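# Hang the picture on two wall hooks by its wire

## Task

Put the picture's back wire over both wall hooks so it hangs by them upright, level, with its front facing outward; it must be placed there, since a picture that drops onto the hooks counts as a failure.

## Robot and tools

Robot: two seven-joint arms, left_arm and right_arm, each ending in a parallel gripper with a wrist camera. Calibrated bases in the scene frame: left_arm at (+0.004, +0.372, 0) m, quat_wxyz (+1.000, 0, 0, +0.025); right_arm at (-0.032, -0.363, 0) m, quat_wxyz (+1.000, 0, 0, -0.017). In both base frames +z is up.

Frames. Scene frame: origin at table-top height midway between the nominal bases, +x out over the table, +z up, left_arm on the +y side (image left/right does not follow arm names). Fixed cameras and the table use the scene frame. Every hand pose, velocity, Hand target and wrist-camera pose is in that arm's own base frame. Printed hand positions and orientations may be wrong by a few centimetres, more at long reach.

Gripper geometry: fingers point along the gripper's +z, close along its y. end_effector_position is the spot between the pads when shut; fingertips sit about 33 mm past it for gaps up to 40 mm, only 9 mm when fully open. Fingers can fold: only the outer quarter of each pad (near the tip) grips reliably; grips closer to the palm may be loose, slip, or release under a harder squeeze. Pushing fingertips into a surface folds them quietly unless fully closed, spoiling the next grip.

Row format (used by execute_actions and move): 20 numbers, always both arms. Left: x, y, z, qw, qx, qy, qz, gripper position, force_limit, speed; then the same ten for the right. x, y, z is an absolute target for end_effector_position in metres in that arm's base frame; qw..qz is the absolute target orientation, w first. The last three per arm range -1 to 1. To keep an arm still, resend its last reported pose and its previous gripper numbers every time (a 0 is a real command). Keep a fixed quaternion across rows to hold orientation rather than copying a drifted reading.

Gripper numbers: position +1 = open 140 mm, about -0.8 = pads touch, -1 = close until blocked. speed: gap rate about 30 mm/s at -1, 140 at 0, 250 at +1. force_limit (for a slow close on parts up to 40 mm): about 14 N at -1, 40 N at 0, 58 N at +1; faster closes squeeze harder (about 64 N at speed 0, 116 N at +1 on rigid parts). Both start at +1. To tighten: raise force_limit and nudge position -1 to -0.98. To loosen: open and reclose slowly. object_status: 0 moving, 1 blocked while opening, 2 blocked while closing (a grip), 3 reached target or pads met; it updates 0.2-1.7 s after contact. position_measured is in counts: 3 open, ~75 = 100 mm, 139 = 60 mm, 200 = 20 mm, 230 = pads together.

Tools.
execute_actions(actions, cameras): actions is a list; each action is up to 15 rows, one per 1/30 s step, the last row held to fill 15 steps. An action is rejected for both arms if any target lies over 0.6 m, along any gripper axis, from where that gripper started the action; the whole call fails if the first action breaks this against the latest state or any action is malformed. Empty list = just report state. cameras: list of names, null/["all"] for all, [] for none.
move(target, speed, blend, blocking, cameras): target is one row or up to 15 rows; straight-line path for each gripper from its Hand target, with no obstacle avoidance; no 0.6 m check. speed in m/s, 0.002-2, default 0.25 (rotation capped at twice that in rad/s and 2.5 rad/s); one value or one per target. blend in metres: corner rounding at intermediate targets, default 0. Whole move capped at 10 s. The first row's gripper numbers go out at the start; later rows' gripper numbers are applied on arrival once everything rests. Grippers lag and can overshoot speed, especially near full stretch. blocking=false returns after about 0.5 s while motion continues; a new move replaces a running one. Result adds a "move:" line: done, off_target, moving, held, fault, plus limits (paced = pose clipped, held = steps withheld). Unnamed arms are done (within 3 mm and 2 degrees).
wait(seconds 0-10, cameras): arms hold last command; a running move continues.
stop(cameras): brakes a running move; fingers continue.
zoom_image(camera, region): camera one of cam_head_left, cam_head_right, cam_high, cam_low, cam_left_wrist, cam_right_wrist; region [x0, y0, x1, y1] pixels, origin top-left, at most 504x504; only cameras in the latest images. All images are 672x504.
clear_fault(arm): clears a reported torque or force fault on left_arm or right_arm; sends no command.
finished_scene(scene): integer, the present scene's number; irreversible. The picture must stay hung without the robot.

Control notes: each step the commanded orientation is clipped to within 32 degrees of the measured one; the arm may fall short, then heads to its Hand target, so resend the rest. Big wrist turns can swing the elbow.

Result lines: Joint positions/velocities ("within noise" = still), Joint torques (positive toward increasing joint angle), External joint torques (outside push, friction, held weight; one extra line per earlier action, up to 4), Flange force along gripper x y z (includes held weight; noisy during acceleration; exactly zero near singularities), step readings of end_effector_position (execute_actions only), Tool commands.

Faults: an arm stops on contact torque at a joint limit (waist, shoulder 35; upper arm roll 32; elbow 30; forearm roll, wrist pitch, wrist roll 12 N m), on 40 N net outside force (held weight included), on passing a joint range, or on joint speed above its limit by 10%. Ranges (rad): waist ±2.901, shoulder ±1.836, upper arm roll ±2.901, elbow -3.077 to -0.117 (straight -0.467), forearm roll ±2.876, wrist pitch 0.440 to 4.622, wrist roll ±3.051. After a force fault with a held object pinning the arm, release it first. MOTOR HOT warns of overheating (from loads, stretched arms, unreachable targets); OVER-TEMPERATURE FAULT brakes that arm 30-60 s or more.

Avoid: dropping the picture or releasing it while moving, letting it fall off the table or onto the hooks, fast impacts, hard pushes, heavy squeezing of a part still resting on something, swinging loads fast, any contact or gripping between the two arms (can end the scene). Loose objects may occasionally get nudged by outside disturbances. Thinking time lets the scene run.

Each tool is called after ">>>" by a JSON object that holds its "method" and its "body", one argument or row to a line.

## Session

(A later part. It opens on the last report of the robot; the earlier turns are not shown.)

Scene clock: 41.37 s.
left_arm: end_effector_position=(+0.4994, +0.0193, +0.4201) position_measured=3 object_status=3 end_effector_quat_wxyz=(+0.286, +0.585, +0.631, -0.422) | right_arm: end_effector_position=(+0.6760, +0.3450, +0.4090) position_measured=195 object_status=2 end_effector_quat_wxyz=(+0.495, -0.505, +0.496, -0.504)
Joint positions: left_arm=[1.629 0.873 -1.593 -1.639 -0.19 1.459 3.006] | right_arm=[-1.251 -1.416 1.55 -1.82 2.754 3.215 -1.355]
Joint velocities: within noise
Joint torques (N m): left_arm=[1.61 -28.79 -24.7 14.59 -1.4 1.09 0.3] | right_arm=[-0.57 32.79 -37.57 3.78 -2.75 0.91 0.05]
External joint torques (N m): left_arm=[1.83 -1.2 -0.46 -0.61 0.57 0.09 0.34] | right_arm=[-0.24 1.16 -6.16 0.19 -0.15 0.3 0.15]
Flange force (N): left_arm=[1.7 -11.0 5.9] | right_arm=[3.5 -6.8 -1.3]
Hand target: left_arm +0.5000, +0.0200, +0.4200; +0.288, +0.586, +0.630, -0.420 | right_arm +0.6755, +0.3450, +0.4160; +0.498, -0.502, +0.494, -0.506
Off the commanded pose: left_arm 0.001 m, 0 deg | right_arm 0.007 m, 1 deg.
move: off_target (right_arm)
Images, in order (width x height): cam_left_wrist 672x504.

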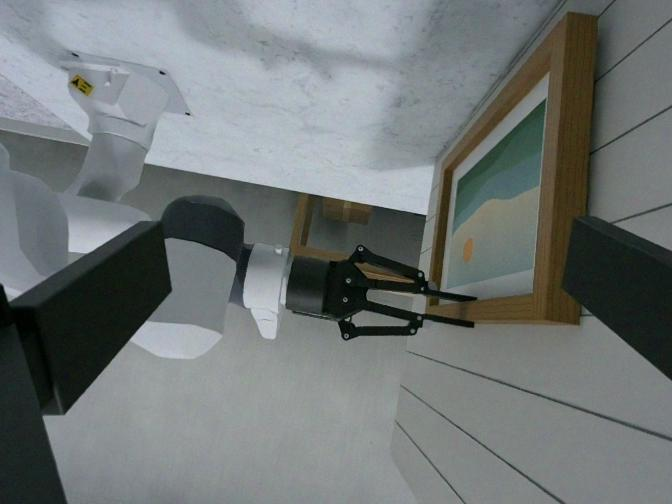

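>>> {"method": "move", "body": {
  "target": [0.50,0.02,0.42,0.288,0.586,0.630,-0.420,1,1,1,0.6755,0.345,0.412,0.498,-0.502,0.494,-0.506,-0.98,0,-1],
  "speed": 0.02,
  "cameras": []
}}

>>> {"method": "move", "body": {
  "target": [0.50,0.02,0.42,0.288,0.586,0.630,-0.420,1,1,1,0.6755,0.345,0.408,0.498,-0.502,0.494,-0.506,-0.98,0,-1],
  "speed": 0.02,
  "cameras": ["cam_head_left","cam_head_right","cam_left_wrist"]
}}

>>> {"method": "zoom_image", "body": {
  "camera": "cam_head_left",
  "region": [220, 60, 420, 210]
}}

>>> {"method": "zoom_image", "body": {
  "camera": "cam_head_right",
  "region": [220, 60, 420, 210]
}}

Scene clock: 42.37 s.
left_arm: end_effector_position=(+0.4994, +0.0193, +0.4201) position_measured=3 object_status=3 end_effector_quat_wxyz=(+0.286, +0.585, +0.631, -0.422) | right_arm: end_effector_position=(+0.6759, +0.3450, +0.4062) position_measured=195 object_status=2 end_effector_quat_wxyz=(+0.495, -0.504, +0.496, -0.505)
Joint positions: left_arm=[1.629 0.873 -1.593 -1.639 -0.19 1.459 3.006] | right_arm=[-1.251 -1.426 1.551 -1.821 2.763 3.214 -1.355]
Joint velocities: within noise
Joint torques (N m): left_arm=[1.62 -28.8 -24.68 14.61 -1.41 1.11 0.29] | right_arm=[-0.63 32.79 -36.62 3.27 -2.76 0.82 -0.01]
External joint torques (N m): left_arm=[1.74 -1.36 -0.62 -0.55 0.54 0.12 0.33] | right_arm=[-0.3 1.16 -5.18 -0.1 -0.16 0.21 0.09]
Flange force (N): left_arm=[1.3 -11.0 5.9] | right_arm=[3.5 -6.2 -1.4]
Hand target: left_arm +0.5000, +0.0200, +0.4200; +0.288, +0.586, +0.630, -0.420 | right_arm +0.6755, +0.3450, +0.4120; +0.498, -0.502, +0.494, -0.506
Off the commanded pose: left_arm 0.001 m, 0 deg | right_arm 0.006 m, 0 deg.
move: off_target (right_arm)
No camera images: "cameras" was empty.

Scene clock: 43.10 s.
left_arm: end_effector_position=(+0.4994, +0.0193, +0.4201) position_measured=3 object_status=3 end_effector_quat_wxyz=(+0.286, +0.585, +0.631, -0.422) | right_arm: end_effector_position=(+0.6756, +0.3451, +0.4053) position_measured=195 object_status=2 end_effector_quat_wxyz=(+0.496, -0.503, +0.495, -0.506)
Joint positions: left_arm=[1.629 0.873 -1.593 -1.639 -0.19 1.459 3.006] | right_arm=[-1.25 -1.435 1.549 -1.822 2.772 3.214 -1.355]
Joint velocities: left_arm=[within noise] | right_arm=[-0.001 0 0 0 0.004 -0.001 0]
Joint torques (N m): left_arm=[1.67 -28.81 -24.75 14.63 -1.39 1.11 0.26] | right_arm=[-1.01 32.09 -34.08 2.48 -2.28 0.56 0.07]
External joint torques (N m): left_arm=[1.57 -1.3 -0.7 -0.69 0.55 0.1 0.3] | right_arm=[-0.98 0.36 -2.48 -0.89 0.34 -0.03 0.17]
Flange force (N): left_arm=[1.2 -10.9 6.2] | right_arm=[4.5 -1.1 -0.5]
Hand target: left_arm +0.5000, +0.0200, +0.4200; +0.288, +0.586, +0.630, -0.420 | right_arm +0.6755, +0.3450, +0.4080; +0.498, -0.502, +0.494, -0.506
Off the commanded pose: left_arm 0.001 m, 0 deg | right_arm 0.003 m, 0 deg.
move: done
Images, in order (width x height): cam_head_left 672x504, cam_head_right 672x504, cam_left_wrist 672x504.

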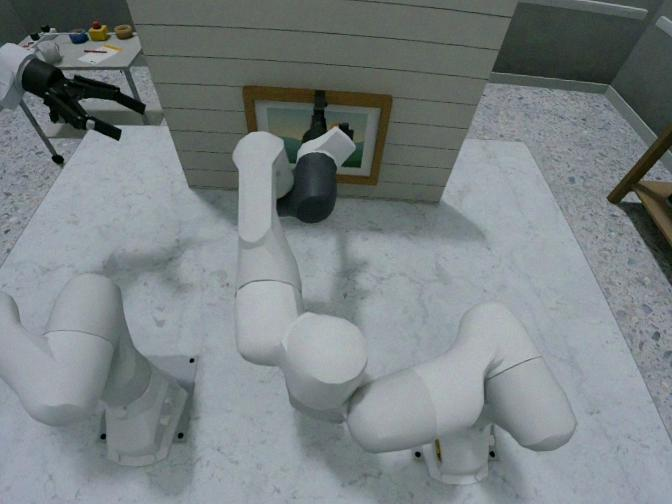

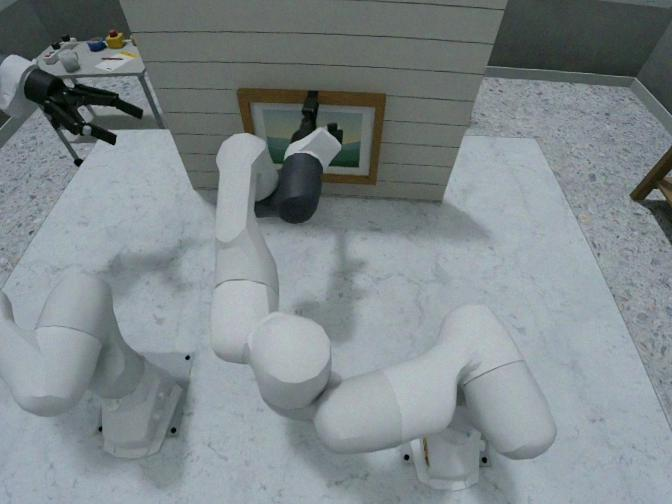

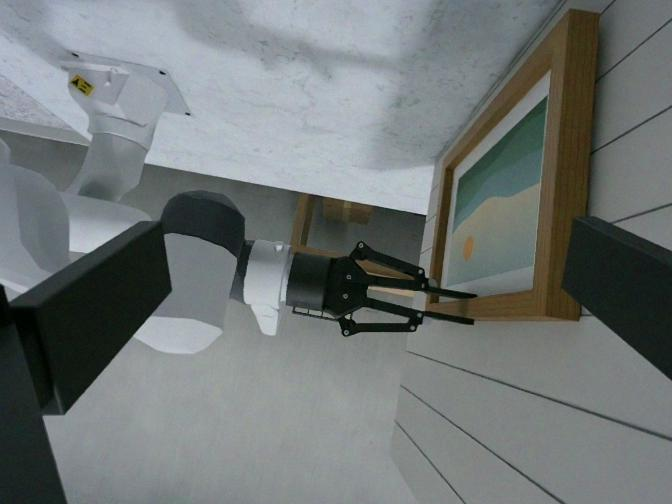

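Scaled by 2.520 from the camera's 672x504 image, which has a finer 960x720 frame.

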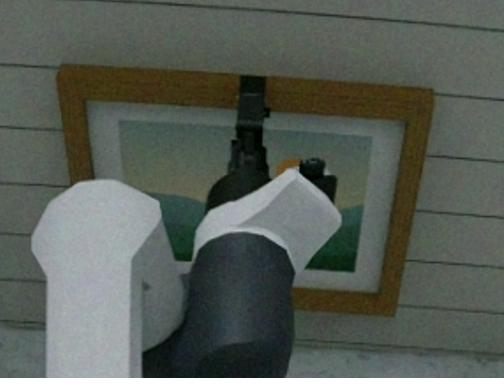

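Scaled by 2.520 from the camera's 672x504 image, which has a finer 960x720 frame.

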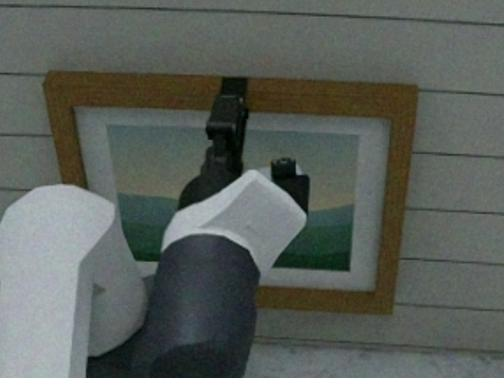

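>>> {"method": "move", "body": {
  "target": [0.50,0.02,0.42,0.288,0.586,0.630,-0.420,1,1,1,0.6755,0.345,0.4045,0.498,-0.502,0.494,-0.506,-0.98,0,-1],
  "speed": 0.02,
  "cameras": []
}}

>>> {"method": "move", "body": {
  "target": [
    [0.50,0.02,0.42,0.288,0.586,0.630,-0.420,1,1,1,0.672,0.345,0.4045,0.498,-0.502,0.494,-0.506,-0.98,0,-1],
    [0.50,0.02,0.42,0.288,0.586,0.630,-0.420,1,1,1,0.666,0.345,0.4045,0.498,-0.502,0.494,-0.506,-0.98,0,-1]
  ],
  "speed": 0.015,
  "cameras": ["cam_left_wrist"]
}}

Scene clock: 44.07 s.
left_arm: end_effector_position=(+0.4994, +0.0193, +0.4201) position_measured=3 object_status=3 end_effector_quat_wxyz=(+0.286, +0.585, +0.631, -0.422) | right_arm: end_effector_position=(+0.6752, +0.3451, +0.4049) position_measured=195 object_status=2 end_effector_quat_wxyz=(+0.497, -0.502, +0.494, -0.507)
Joint positions: left_arm=[1.629 0.873 -1.593 -1.639 -0.19 1.459 3.006] | right_arm=[-1.25 -1.443 1.547 -1.822 2.779 3.214 -1.355]
Joint velocities: within noise
Joint torques (N m): left_arm=[1.65 -28.84 -24.73 14.59 -1.4 1.11 0.3] | right_arm=[-1.25 31.85 -32.06 1.82 -2.09 0.37 0.07]
External joint torques (N m): left_arm=[1.82 -1.28 -0.57 -0.6 0.56 0.11 0.34] | right_arm=[-1.13 0.09 -0.44 -1.26 0.52 -0.22 0.17]
Flange force (N): left_arm=[1.5 -11.3 6.1] | right_arm=[4.6 1.3 -0.3]
Hand target: left_arm +0.5000, +0.0200, +0.4200; +0.288, +0.586, +0.630, -0.420 | right_arm +0.6755, +0.3450, +0.4045; +0.498, -0.502, +0.494, -0.506
Off the commanded pose: left_arm 0.001 m, 0 deg | right_arm 0.001 m, 0 deg.
move: done
No camera images: "cameras" was empty.

Scene clock: 45.00 s.
left_arm: end_effector_position=(+0.4994, +0.0193, +0.4201) position_measured=3 object_status=3 end_effector_quat_wxyz=(+0.286, +0.585, +0.631, -0.422) | right_arm: end_effector_position=(+0.6668, +0.3449, +0.4055) position_measured=195 object_status=2 end_effector_quat_wxyz=(+0.498, -0.502, +0.494, -0.506)
Joint positions: left_arm=[1.629 0.873 -1.593 -1.639 -0.19 1.459 3.006] | right_arm=[-1.223 -1.443 1.543 -1.848 2.781 3.212 -1.355]
Joint velocities: within noise
Joint torques (N m): left_arm=[1.66 -28.8 -24.72 14.63 -1.39 1.12 0.27] | right_arm=[0.05 31.23 -31.04 1.27 -2.16 0.9 -0.02]
External joint torques (N m): left_arm=[1.72 -1.28 -0.61 -0.59 0.56 0.12 0.31] | right_arm=[0.2 0.1 0.47 -1.78 0.44 0.32 0.08]
Flange force (N): left_arm=[1.3 -10.9 6.0] | right_arm=[5.1 1.7 -5.5]
Hand target: left_arm +0.5000, +0.0200, +0.4200; +0.288, +0.586, +0.630, -0.420 | right_arm +0.6660, +0.3450, +0.4045; +0.498, -0.502, +0.494, -0.506
Off the commanded pose: left_arm 0.001 m, 0 deg | right_arm 0.001 m, 0 deg.
move: done
Images, in order (width x height): cam_left_wrist 672x504.

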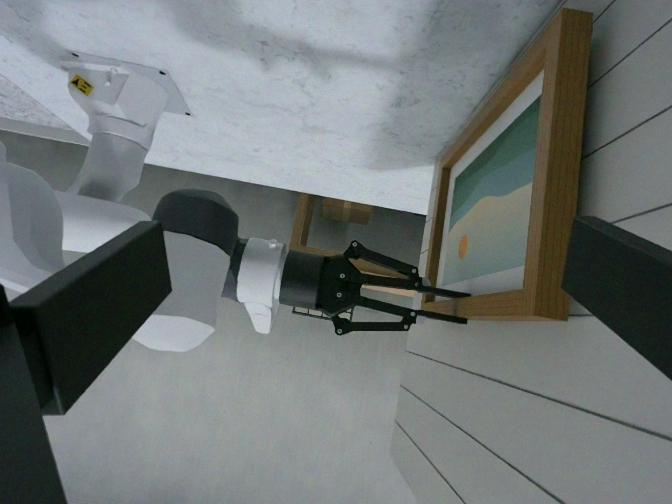

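>>> {"method": "move", "body": {
  "target": [0.50,0.02,0.42,0.288,0.586,0.630,-0.420,1,1,1,0.661,0.345,0.4035,0.498,-0.502,0.494,-0.506,-0.98,0,-1],
  "speed": 0.015,
  "cameras": ["cam_left_wrist","cam_head_left","cam_head_right"]
}}

>>> {"method": "zoom_image", "body": {
  "camera": "cam_head_left",
  "region": [220, 60, 420, 210]
}}

>>> {"method": "zoom_image", "body": {
  "camera": "cam_head_right",
  "region": [220, 60, 420, 210]
}}

>>> {"method": "zoom_image", "body": {
  "camera": "cam_left_wrist",
  "region": [430, 220, 630, 370]
}}

Scene clock: 45.97 s.
left_arm: end_effector_position=(+0.4994, +0.0193, +0.4201) position_measured=3 object_status=3 end_effector_quat_wxyz=(+0.286, +0.585, +0.631, -0.422) | right_arm: end_effector_position=(+0.6621, +0.3449, +0.4060) position_measured=195 object_status=2 end_effector_quat_wxyz=(+0.498, -0.502, +0.494, -0.506)
Joint positions: left_arm=[1.629 0.873 -1.593 -1.639 -0.19 1.459 3.006] | right_arm=[-1.209 -1.446 1.54 -1.862 2.782 3.212 -1.355]
Joint velocities: within noise
Joint torques (N m): left_arm=[1.65 -28.77 -24.74 14.57 -1.41 1.12 0.27] | right_arm=[0.52 30.86 -29.97 0.53 -1.92 1.07 0.07]
External joint torques (N m): left_arm=[1.63 -1.34 -0.69 -0.71 0.54 0.12 0.32] | right_arm=[0.68 0.11 1.45 -2.5 0.67 0.49 0.17]
Flange force (N): left_arm=[1.3 -11.2 6.4] | right_arm=[6.7 3.1 -8.6]
Hand target: left_arm +0.5000, +0.0200, +0.4200; +0.288, +0.586, +0.630, -0.420 | right_arm +0.6610, +0.3450, +0.4035; +0.498, -0.502, +0.494, -0.506
Off the commanded pose: left_arm 0.001 m, 0 deg | right_arm 0.003 m, 0 deg.
move: done
Images, in order (width x height): cam_head_left 672x504, cam_head_right 672x504, cam_left_wrist 672x504.

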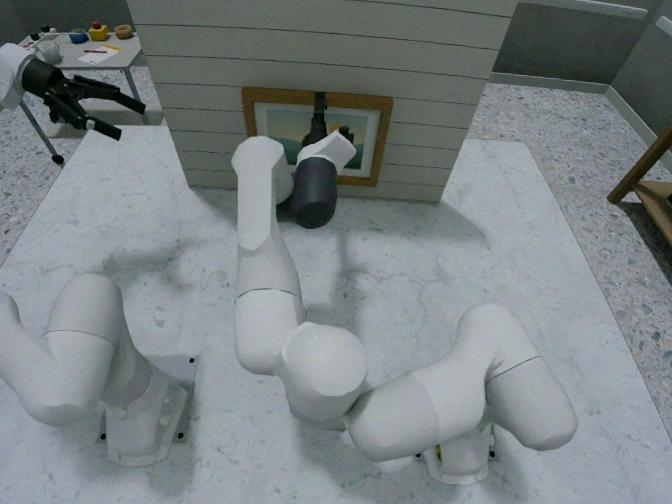

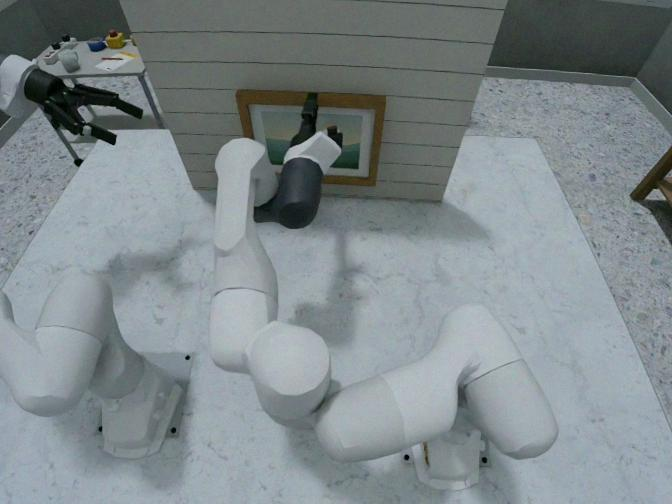

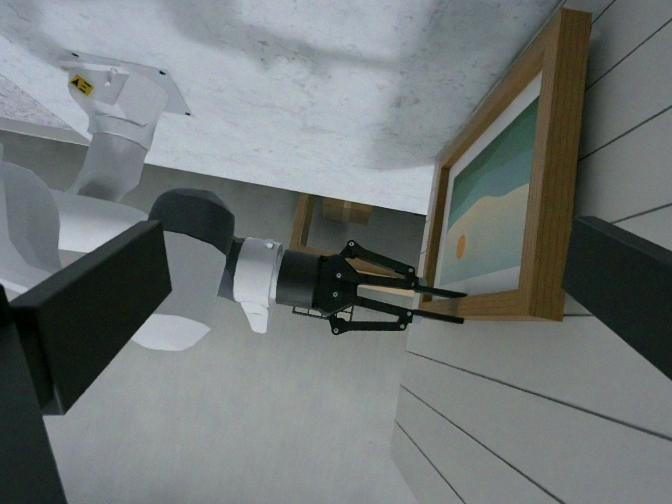

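Scaled by 2.520 from the camera's 672x504 image, which has a finer 960x720 frame.

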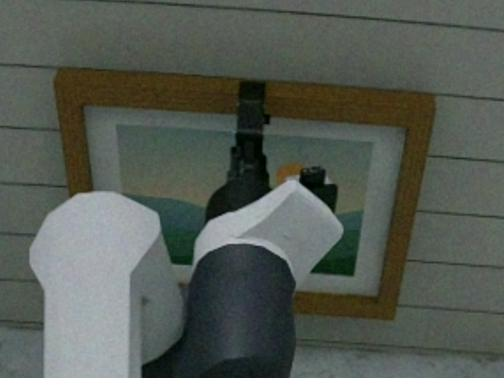

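Scaled by 2.520 from the camera's 672x504 image, which has a finer 960x720 frame.

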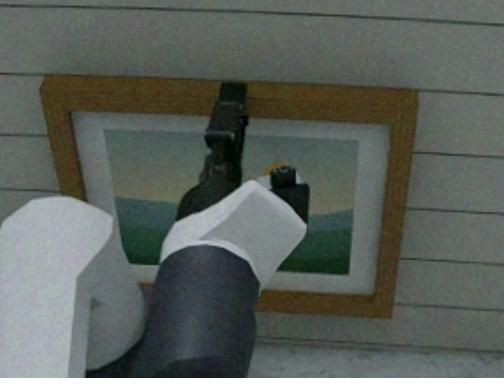

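Scaled by 2.520 from the camera's 672x504 image, which has a finer 960x720 frame.

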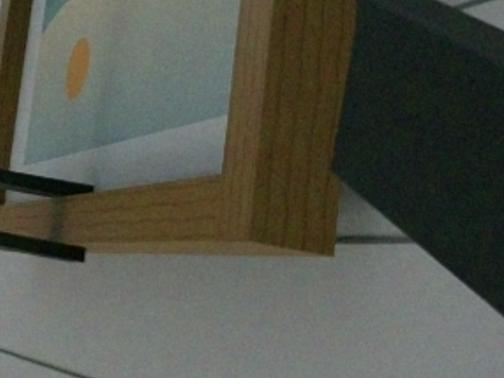

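>>> {"method": "move", "body": {
  "target": [0.50,0.02,0.42,0.288,0.586,0.630,-0.420,1,1,1,0.674,0.345,0.4043,0.498,-0.502,0.494,-0.506,-0.98,0,-1],
  "speed": 0.02,
  "cameras": []
}}

>>> {"method": "move", "body": {
  "target": [0.50,0.02,0.42,0.288,0.586,0.630,-0.420,1,1,1,0.674,0.345,0.4043,0.498,-0.502,0.494,-0.506,-0.08,0,-1],
  "speed": 0.02,
  "cameras": ["cam_head_left","cam_head_right","cam_left_wrist","cam_right_wrist"]
}}

>>> {"method": "zoom_image", "body": {
  "camera": "cam_head_left",
  "region": [220, 60, 420, 210]
}}

>>> {"method": "zoom_image", "body": {
  "camera": "cam_head_right",
  "region": [220, 60, 420, 210]
}}

Scene clock: 47.23 s.
left_arm: end_effector_position=(+0.4994, +0.0193, +0.4201) position_measured=3 object_status=3 end_effector_quat_wxyz=(+0.286, +0.585, +0.631, -0.422) | right_arm: end_effector_position=(+0.6733, +0.3449, +0.4045) position_measured=195 object_status=2 end_effector_quat_wxyz=(+0.497, -0.502, +0.494, -0.507)
Joint positions: left_arm=[1.629 0.873 -1.593 -1.639 -0.19 1.459 3.006] | right_arm=[-1.243 -1.446 1.546 -1.83 2.782 3.212 -1.355]
Joint velocities: within noise
Joint torques (N m): left_arm=[1.67 -28.79 -24.79 14.62 -1.4 1.11 0.28] | right_arm=[-1.45 32.47 -32.15 2.98 -2.32 0.67 0.06]
External joint torques (N m): left_arm=[1.73 -1.3 -0.7 -0.61 0.55 0.11 0.33] | right_arm=[-1.33 0.94 -0.68 -0.02 0.27 0.09 0.16]
Flange force (N): left_arm=[1.3 -11.3 6.1] | right_arm=[-1.3 -2.3 3.8]
Hand target: left_arm +0.5000, +0.0200, +0.4200; +0.288, +0.586, +0.630, -0.420 | right_arm +0.6740, +0.3450, +0.4043; +0.498, -0.502, +0.494, -0.506
Off the commanded pose: left_arm 0.001 m, 0 deg | right_arm 0.001 m, 0 deg.
move: done
No camera images: "cameras" was empty.

Scene clock: 48.67 s.
left_arm: end_effector_position=(+0.4994, +0.0193, +0.4201) position_measured=3 object_status=3 end_effector_quat_wxyz=(+0.286, +0.585, +0.631, -0.422) | right_arm: end_effector_position=(+0.6733, +0.3453, +0.4046) position_measured=139 object_status=0 end_effector_quat_wxyz=(+0.498, -0.502, +0.494, -0.506)
Joint positions: left_arm=[1.629 0.873 -1.593 -1.639 -0.19 1.459 3.006] | right_arm=[-1.243 -1.446 1.546 -1.829 2.782 3.212 -1.355]
Joint velocities: within noise
Joint torques (N m): left_arm=[1.66 -28.78 -24.71 14.63 -1.4 1.11 0.26] | right_arm=[-1.18 32.55 -31.84 2.71 -2.32 0.68 0.02]
External joint torques (N m): left_arm=[1.66 -1.27 -0.59 -0.65 0.55 0.1 0.31] | right_arm=[-0.96 0.97 -0.32 -0.27 0.28 0.1 0.12]
Flange force (N): left_arm=[1.4 -10.8 6.0] | right_arm=[-0.5 -2.1 2.1]
Hand target: left_arm +0.5000, +0.0200, +0.4200; +0.288, +0.586, +0.630, -0.420 | right_arm +0.6740, +0.3450, +0.4043; +0.498, -0.502, +0.494, -0.506
Off the commanded pose: left_arm 0.001 m, 0 deg | right_arm 0.001 m, 0 deg.
move: done
Images, in order (width x height): cam_head_left 672x504, cam_head_right 672x504, cam_left_wrist 672x504, cam_right_wrist 672x504.

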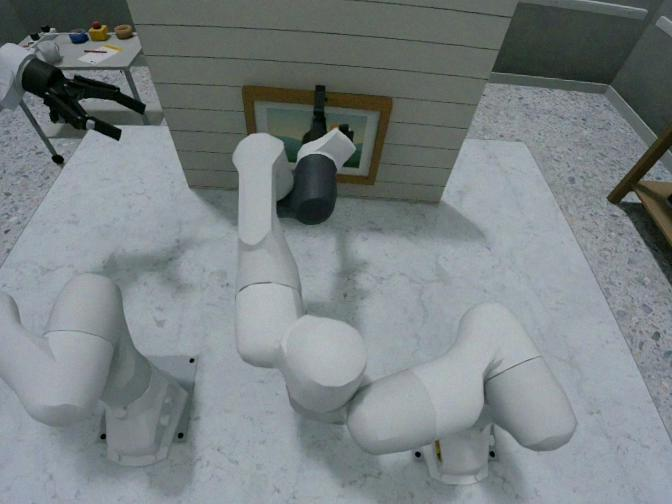

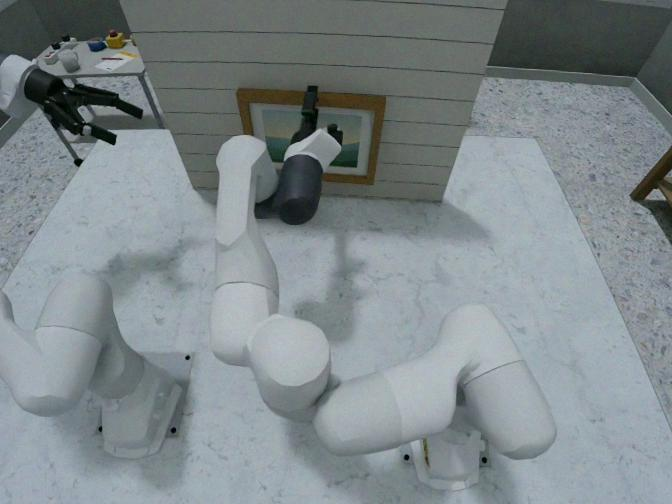

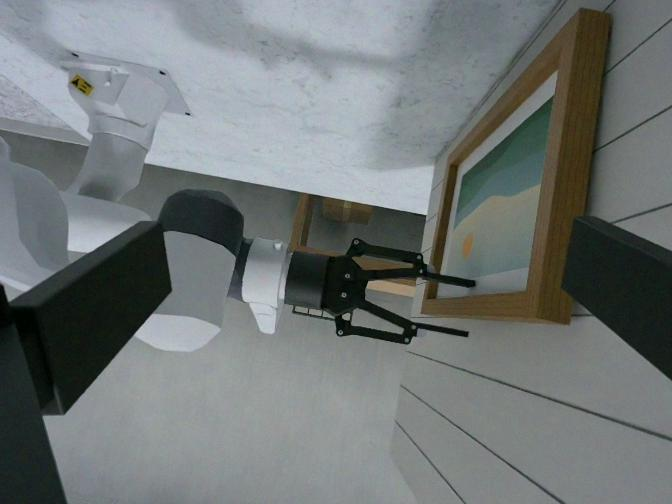

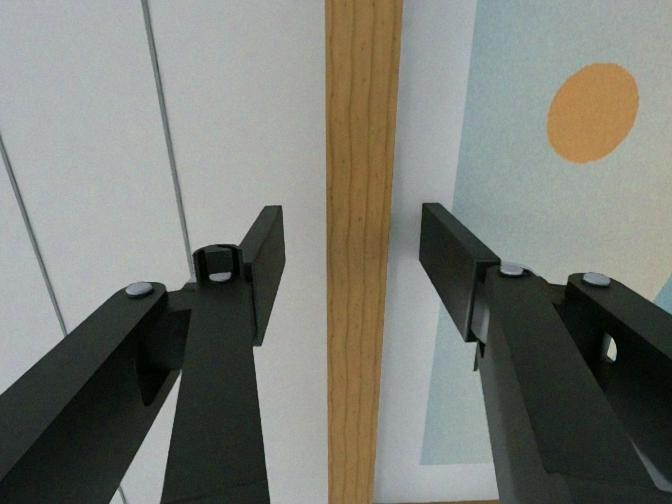

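Scaled by 2.520 from the camera's 672x504 image, which has a finer 960x720 frame.

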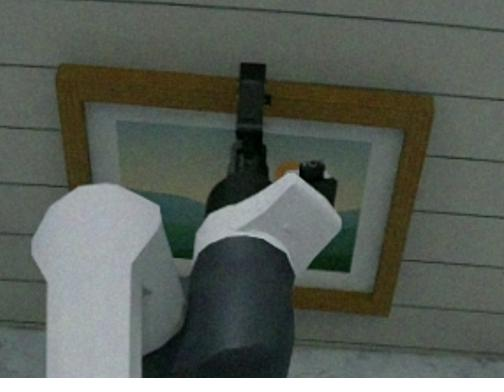

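Scaled by 2.520 from the camera's 672x504 image, which has a finer 960x720 frame.

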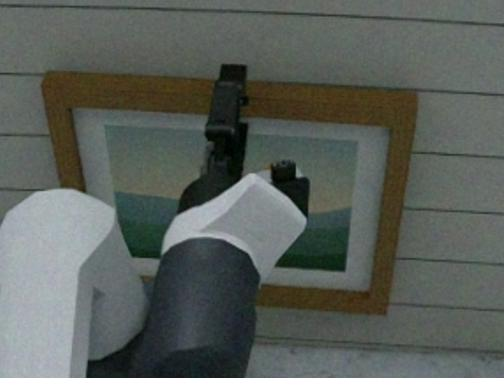

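>>> {"method": "wait", "body": {
  "seconds": 0.5,
  "cameras": ["cam_head_left","cam_head_right"]
}}

>>> {"method": "zoom_image", "body": {
  "camera": "cam_head_left",
  "region": [230, 70, 410, 130]
}}

>>> {"method": "zoom_image", "body": {
  "camera": "cam_head_right",
  "region": [230, 70, 410, 130]
}}

Scene clock: 49.43 s.
left_arm: end_effector_position=(+0.4994, +0.0193, +0.4201) position_measured=3 object_status=3 end_effector_quat_wxyz=(+0.286, +0.585, +0.631, -0.422) | right_arm: end_effector_position=(+0.6733, +0.3453, +0.4046) position_measured=139 object_status=3 end_effector_quat_wxyz=(+0.498, -0.502, +0.494, -0.506)
Joint positions: left_arm=[1.629 0.873 -1.593 -1.639 -0.19 1.459 3.006] | right_arm=[-1.243 -1.446 1.546 -1.829 2.782 3.212 -1.355]
Joint velocities: within noise
Joint torques (N m): left_arm=[1.71 -28.78 -24.68 14.6 -1.4 1.1 0.28] | right_arm=[-1.18 32.45 -31.71 2.68 -2.31 0.66 0.01]
External joint torques (N m): left_arm=[1.82 -1.21 -0.53 -0.64 0.55 0.1 0.33] | right_arm=[-1.02 0.89 -0.22 -0.3 0.28 0.08 0.11]
Flange force (N): left_arm=[1.6 -11.2 6.1] | right_arm=[-0.4 -1.8 2.2]
Hand target: left_arm +0.5000, +0.0200, +0.4200; +0.288, +0.586, +0.630, -0.420 | right_arm +0.6740, +0.3450, +0.4043; +0.498, -0.502, +0.494, -0.506
Tool commands: left_gripper/position=+1.0 left_gripper/force_limit=+1.0 left_gripper/speed=+1.0 right_gripper/position=-0.08 right_gripper/force_limit=+0.0 right_gripper/speed=-1.0
Off the commanded pose: left_arm 0.001 m, 0 deg | right_arm 0.001 m, 0 deg.
wait: 0.50 s; at rest from the start
Images, in order (width x height): cam_head_left 672x504, cam_head_right 672x504.

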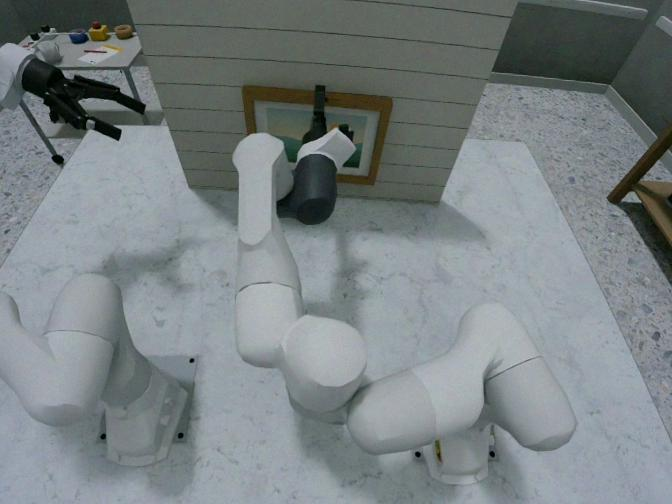

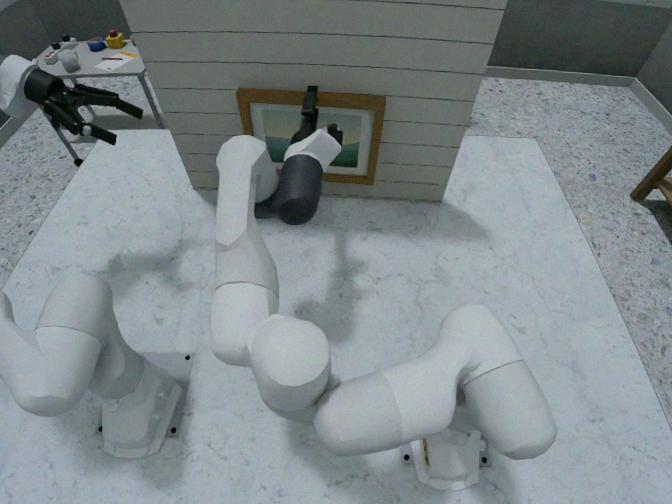

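Scaled by 2.800 from the camera's 672x504 image, which has a finer 960x720 frame.

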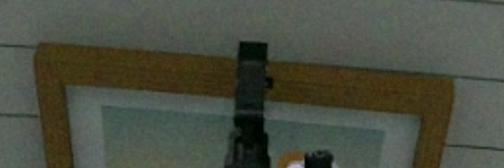

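Scaled by 2.800 from the camera's 672x504 image, which has a finer 960x720 frame.

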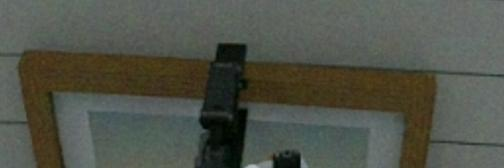

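>>> {"method": "move", "body": {
  "target": [
    [0.50,0.02,0.42,0.288,0.586,0.630,-0.420,1,1,1,0.674,0.345,0.4043,0.5036,-0.4964,0.4996,-0.5004,-0.08,0,-1],
    [0.50,0.02,0.42,0.288,0.586,0.630,-0.420,1,1,1,0.674,0.345,0.4043,0.5036,-0.4964,0.4996,-0.5004,-1,0,-1]
  ],
  "speed": 0.04,
  "cameras": []
}}

>>> {"method": "move", "body": {
  "target": [
    [0.50,0.02,0.42,0.288,0.586,0.630,-0.420,1,1,1,0.6745,0.345,0.417,0.498,-0.502,0.494,-0.506,-1,0,-1],
    [0.50,0.02,0.42,0.288,0.586,0.630,-0.420,1,1,1,0.6745,0.3485,0.417,0.498,-0.502,0.494,-0.506,-1,0,-1]
  ],
  "speed": 0.02,
  "cameras": ["cam_head_left","cam_head_right"]
}}

>>> {"method": "zoom_image", "body": {
  "camera": "cam_head_left",
  "region": [230, 70, 410, 130]
}}

>>> {"method": "zoom_image", "body": {
  "camera": "cam_head_right",
  "region": [230, 70, 410, 130]
}}

Scene clock: 52.47 s.
left_arm: end_effector_position=(+0.4994, +0.0193, +0.4201) position_measured=3 object_status=3 end_effector_quat_wxyz=(+0.286, +0.585, +0.631, -0.422) | right_arm: end_effector_position=(+0.6734, +0.3459, +0.4035) position_measured=195 object_status=0 end_effector_quat_wxyz=(+0.502, -0.498, +0.498, -0.502)
Joint positions: left_arm=[1.629 0.873 -1.593 -1.639 -0.19 1.459 3.006] | right_arm=[-1.244 -1.446 1.545 -1.827 2.798 3.212 -1.354]
Joint velocities: within noise
Joint torques (N m): left_arm=[1.67 -28.83 -24.7 14.62 -1.39 1.11 0.27] | right_arm=[-1.21 32.82 -32.19 2.8 -2.19 0.71 0.1]
External joint torques (N m): left_arm=[1.72 -1.33 -0.61 -0.63 0.55 0.11 0.31] | right_arm=[-1.21 1.3 -0.75 -0.26 0.43 0.18 0.2]
Flange force (N): left_arm=[1.3 -11.1 6.1] | right_arm=[-0.8 -2.9 2.7]
Hand target: left_arm +0.5000, +0.0200, +0.4200; +0.288, +0.586, +0.630, -0.420 | right_arm +0.6740, +0.3450, +0.4043; +0.504, -0.496, +0.500, -0.500
Off the commanded pose: left_arm 0.001 m, 0 deg | right_arm 0.001 m, 0 deg.
move: done
No camera images: "cameras" was empty.

Scene clock: 53.63 s.
left_arm: end_effector_position=(+0.4994, +0.0193, +0.4201) position_measured=3 object_status=3 end_effector_quat_wxyz=(+0.286, +0.585, +0.631, -0.422) | right_arm: end_effector_position=(+0.6746, +0.3522, +0.4078) position_measured=195 object_status=2 end_effector_quat_wxyz=(+0.498, -0.506, +0.495, -0.501)
Joint positions: left_arm=[1.629 0.873 -1.593 -1.639 -0.19 1.459 3.006] | right_arm=[-1.248 -1.415 1.552 -1.811 2.763 3.218 -1.362]
Joint velocities: left_arm=[within noise] | right_arm=[-0.003 0.001 0 0 -0.004 0.004 -0.001]
Joint torques (N m): left_arm=[1.64 -28.76 -24.69 14.63 -1.39 1.1 0.28] | right_arm=[-1.41 34.41 -37.71 4.57 -3.61 1.68 -0.19]
External joint torques (N m): left_arm=[1.83 -1.16 -0.48 -0.59 0.57 0.1 0.33] | right_arm=[-1.31 2.59 -6.28 0.82 -0.99 1.1 -0.09]
Flange force (N): left_arm=[1.6 -11.0 5.9] | right_arm=[-3.4 -13.2 3.7]
Hand target: left_arm +0.5000, +0.0200, +0.4200; +0.288, +0.586, +0.630, -0.420 | right_arm +0.6745, +0.3485, +0.4169; +0.498, -0.502, +0.494, -0.506
Off the commanded pose: left_arm 0.001 m, 0 deg | right_arm 0.010 m, 1 deg.
move: off_target (right_arm)
Images, in order (width x height): cam_head_left 672x504, cam_head_right 672x504.

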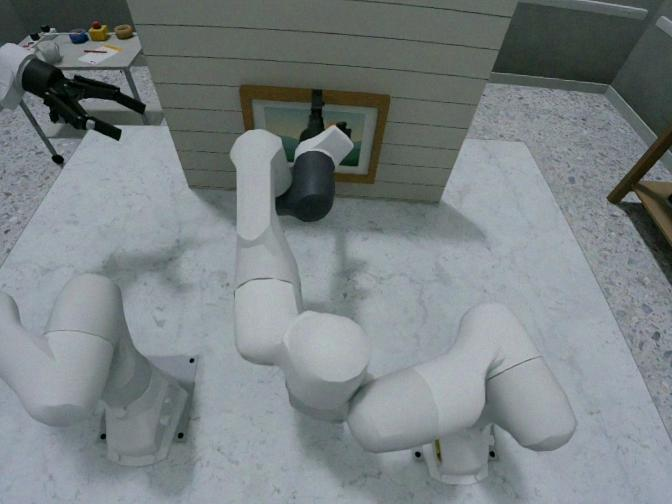

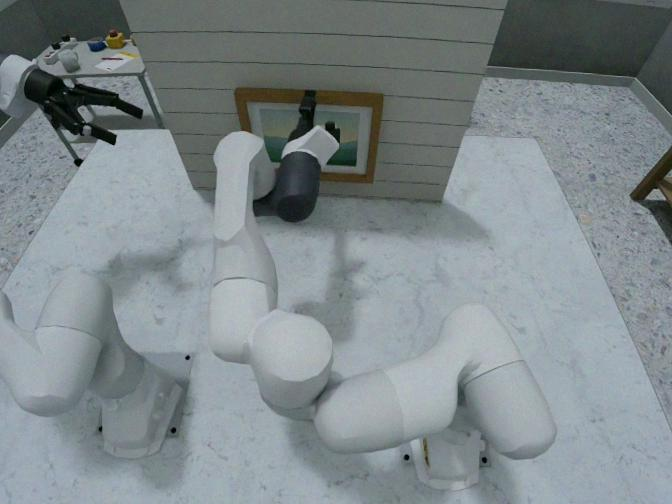

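Scaled by 2.800 from the camera's 672x504 image, which has a finer 960x720 frame.

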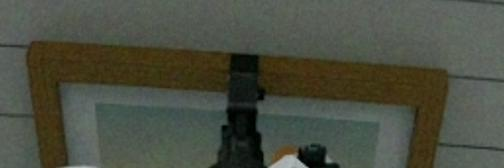

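Scaled by 2.800 from the camera's 672x504 image, which has a finer 960x720 frame.

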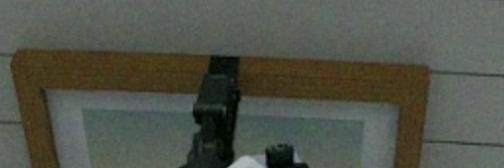

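>>> {"method": "move", "body": {
  "target": [0.50,0.02,0.42,0.288,0.586,0.630,-0.420,1,1,1,0.6745,0.3455,0.4165,0.498,-0.502,0.494,-0.506,-1,0,-1],
  "speed": 0.02,
  "cameras": []
}}

Scene clock: 54.50 s.
left_arm: end_effector_position=(+0.4994, +0.0193, +0.4201) position_measured=3 object_status=3 end_effector_quat_wxyz=(+0.286, +0.585, +0.631, -0.422) | right_arm: end_effector_position=(+0.6750, +0.3465, +0.4069) position_measured=195 object_status=2 end_effector_quat_wxyz=(+0.496, -0.505, +0.497, -0.503)
Joint positions: left_arm=[1.629 0.873 -1.593 -1.639 -0.19 1.459 3.006] | right_arm=[-1.248 -1.415 1.552 -1.819 2.763 3.217 -1.362]
Joint velocities: within noise
Joint torques (N m): left_arm=[1.67 -28.85 -24.7 14.6 -1.4 1.1 0.25] | right_arm=[-0.74 33.47 -38.3 3.88 -3.28 1.05 -0.07]
External joint torques (N m): left_arm=[1.79 -1.26 -0.51 -0.62 0.56 0.1 0.29] | right_arm=[-0.57 1.81 -6.85 0.17 -0.66 0.46 0.03]
Flange force (N): left_arm=[1.5 -11.1 6.0] | right_arm=[2.6 -10.0 -0.6]
Hand target: left_arm +0.5000, +0.0200, +0.4200; +0.288, +0.586, +0.630, -0.420 | right_arm +0.6745, +0.3455, +0.4164; +0.498, -0.502, +0.494, -0.506
Off the commanded pose: left_arm 0.001 m, 0 deg | right_arm 0.010 m, 1 deg.
move: off_target (right_arm)
No camera images: "cameras" was empty.

>>> {"method": "move", "body": {
  "target": [0.50,0.02,0.42,0.288,0.586,0.630,-0.420,1,1,1,0.6745,0.3475,0.4165,0.498,-0.502,0.494,-0.506,-1,0,-1],
  "speed": 0.02,
  "cameras": ["cam_head_left","cam_head_right"]
}}

>>> {"method": "zoom_image", "body": {
  "camera": "cam_head_left",
  "region": [230, 70, 410, 130]
}}

>>> {"method": "zoom_image", "body": {
  "camera": "cam_head_right",
  "region": [230, 70, 410, 130]
}}

Scene clock: 55.37 s.
left_arm: end_effector_position=(+0.4994, +0.0193, +0.4201) position_measured=3 object_status=3 end_effector_quat_wxyz=(+0.286, +0.585, +0.631, -0.422) | right_arm: end_effector_position=(+0.6749, +0.3498, +0.4074) position_measured=195 object_status=2 end_effector_quat_wxyz=(+0.497, -0.506, +0.495, -0.502)
Joint positions: left_arm=[1.629 0.873 -1.593 -1.639 -0.19 1.459 3.006] | right_arm=[-1.248 -1.415 1.552 -1.815 2.763 3.216 -1.362]
Joint velocities: within noise
Joint torques (N m): left_arm=[1.68 -28.79 -24.7 14.61 -1.4 1.11 0.27] | right_arm=[-0.68 33.62 -37.95 4.9 -3.42 1.5 -0.12]
External joint torques (N m): left_arm=[1.85 -1.26 -0.53 -0.6 0.55 0.11 0.32] | right_arm=[-0.48 1.9 -6.51 1.22 -0.8 0.91 -0.02]
Flange force (N): left_arm=[1.5 -11.3 6.0] | right_arm=[-2.6 -11.2 2.2]
Hand target: left_arm +0.5000, +0.0200, +0.4200; +0.288, +0.586, +0.630, -0.420 | right_arm +0.6745, +0.3475, +0.4164; +0.498, -0.502, +0.494, -0.506
Off the commanded pose: left_arm 0.001 m, 0 deg | right_arm 0.009 m, 1 deg.
move: off_target (right_arm)
Images, in order (width x height): cam_head_left 672x504, cam_head_right 672x504.

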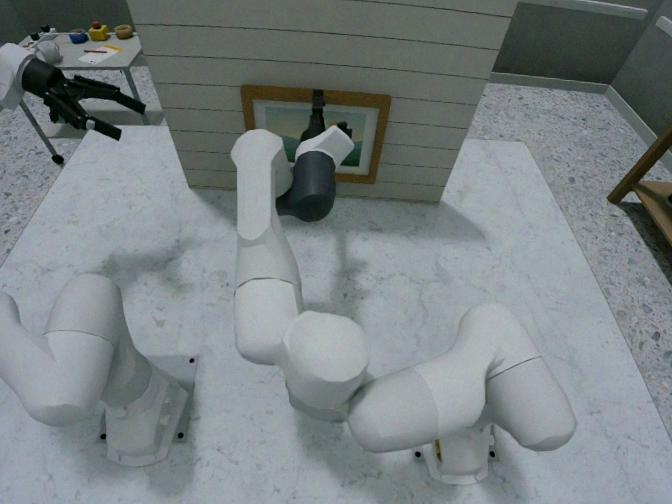

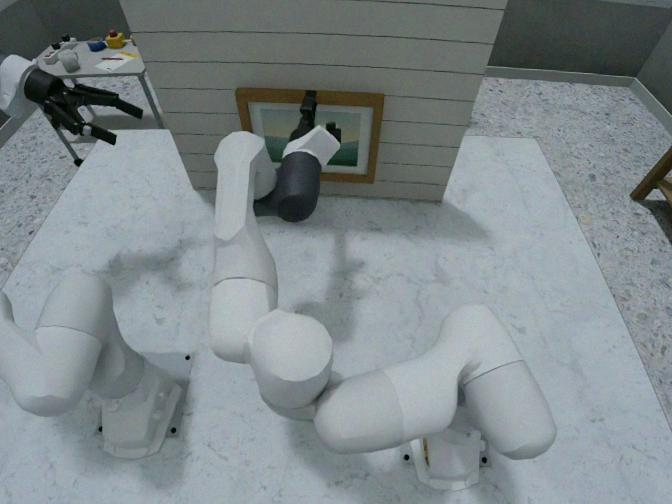

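Scaled by 2.800 from the camera's 672x504 image, which has a finer 960x720 frame.

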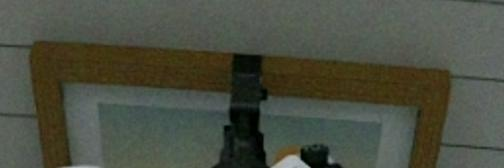

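Scaled by 2.800 from the camera's 672x504 image, which has a finer 960x720 frame.

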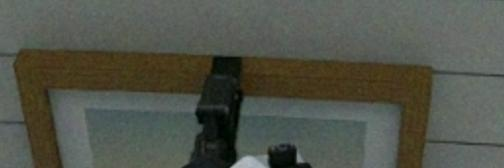

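>>> {"method": "move", "body": {
  "target": [
    [0.50,0.02,0.42,0.288,0.586,0.630,-0.420,1,1,1,0.6745,0.3475,0.411,0.498,-0.502,0.494,-0.506,-1,0,-1],
    [0.50,0.02,0.42,0.288,0.586,0.630,-0.420,1,1,1,0.6735,0.3478,0.4035,0.498,-0.502,0.494,-0.506,-1,0,-1]
  ],
  "speed": 0.015,
  "cameras": []
}}

Scene clock: 56.70 s.
left_arm: end_effector_position=(+0.4994, +0.0193, +0.4201) position_measured=3 object_status=3 end_effector_quat_wxyz=(+0.286, +0.585, +0.631, -0.422) | right_arm: end_effector_position=(+0.6736, +0.3502, +0.4040) position_measured=195 object_status=2 end_effector_quat_wxyz=(+0.498, -0.504, +0.492, -0.505)
Joint positions: left_arm=[1.629 0.873 -1.593 -1.639 -0.19 1.459 3.006] | right_arm=[-1.246 -1.443 1.549 -1.817 2.784 3.216 -1.362]
Joint velocities: within noise
Joint torques (N m): left_arm=[1.68 -28.78 -24.73 14.59 -1.4 1.09 0.27] | right_arm=[-1.28 32.18 -31.5 1.14 -1.81 1.03 0.15]
External joint torques (N m): left_arm=[1.79 -1.24 -0.59 -0.63 0.55 0.09 0.31] | right_arm=[-1.18 0.44 -0.03 -1.95 0.81 0.46 0.25]
Flange force (N): left_arm=[1.4 -11.3 6.1] | right_arm=[4.6 1.3 -2.1]
Hand target: left_arm +0.5000, +0.0200, +0.4200; +0.288, +0.586, +0.630, -0.420 | right_arm +0.6735, +0.3478, +0.4035; +0.498, -0.502, +0.494, -0.506
Off the commanded pose: left_arm 0.001 m, 0 deg | right_arm 0.002 m, 0 deg.
move: done
No camera images: "cameras" was empty.

Hung (weight off). Open.

>>> {"method": "move", "body": {
  "target": [
    [0.50,0.02,0.42,0.288,0.586,0.630,-0.420,1,1,1,0.6735,0.3492,0.4037,0.498,-0.502,0.494,-0.506,-1,0,-1],
    [0.50,0.02,0.42,0.288,0.586,0.630,-0.420,1,1,1,0.6735,0.3492,0.4037,0.498,-0.502,0.494,-0.506,-0.08,0,-1]
  ],
  "speed": 0.02,
  "cameras": ["cam_head_left","cam_head_right","cam_right_wrist"]
}}

>>> {"method": "zoom_image", "body": {
  "camera": "cam_head_left",
  "region": [230, 70, 410, 130]
}}

>>> {"method": "zoom_image", "body": {
  "camera": "cam_head_right",
  "region": [230, 70, 410, 130]
}}

Scene clock: 59.07 s.
left_arm: end_effector_position=(+0.4994, +0.0193, +0.4201) position_measured=3 object_status=3 end_effector_quat_wxyz=(+0.286, +0.585, +0.631, -0.422) | right_arm: end_effector_position=(+0.6733, +0.3504, +0.4041) position_measured=139 object_status=0 end_effector_quat_wxyz=(+0.498, -0.503, +0.493, -0.506)
Joint positions: left_arm=[1.629 0.873 -1.593 -1.639 -0.19 1.459 3.006] | right_arm=[-1.246 -1.443 1.549 -1.816 2.785 3.22 -1.362]
Joint velocities: within noise
Joint torques (N m): left_arm=[1.68 -28.79 -24.67 14.65 -1.41 1.1 0.22] | right_arm=[-0.89 32.83 -31.8 2.87 -2.15 0.87 0.08]
External joint torques (N m): left_arm=[1.8 -1.27 -0.52 -0.53 0.55 0.1 0.27] | right_arm=[-0.67 0.93 -0.24 -0.16 0.47 0.31 0.18]
Flange force (N): left_arm=[1.3 -10.8 5.7] | right_arm=[-1.1 -1.7 1.4]
Hand target: left_arm +0.5000, +0.0200, +0.4200; +0.288, +0.586, +0.630, -0.420 | right_arm +0.6735, +0.3492, +0.4037; +0.498, -0.502, +0.494, -0.506
Off the commanded pose: left_arm 0.001 m, 0 deg | right_arm 0.001 m, 0 deg.
move: done
Images, in order (width x height): cam_head_left 672x504, cam_head_right 672x504, cam_right_wrist 672x504.

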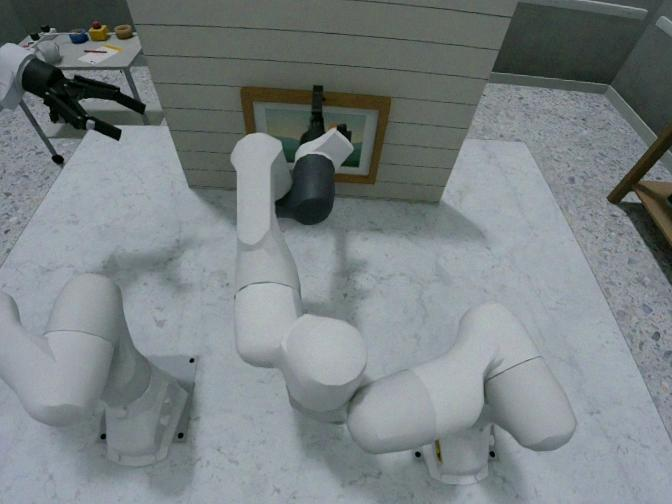

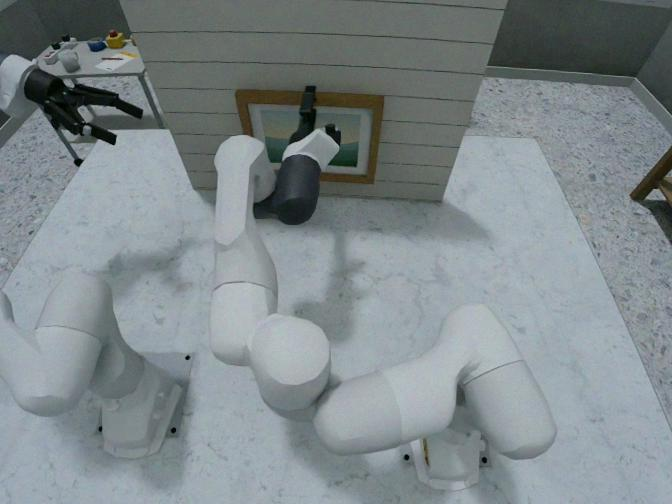

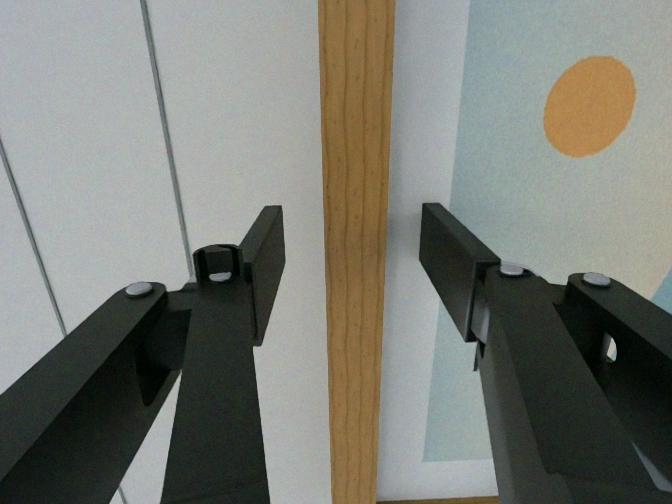

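Scaled by 2.800 from the camera's 672x504 image, which has a finer 960x720 frame.

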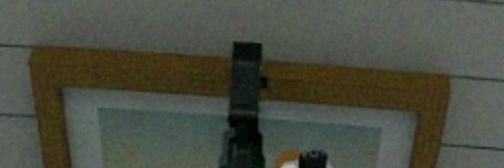

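Scaled by 2.800 from the camera's 672x504 image, which has a finer 960x720 frame.

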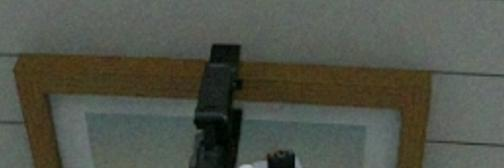

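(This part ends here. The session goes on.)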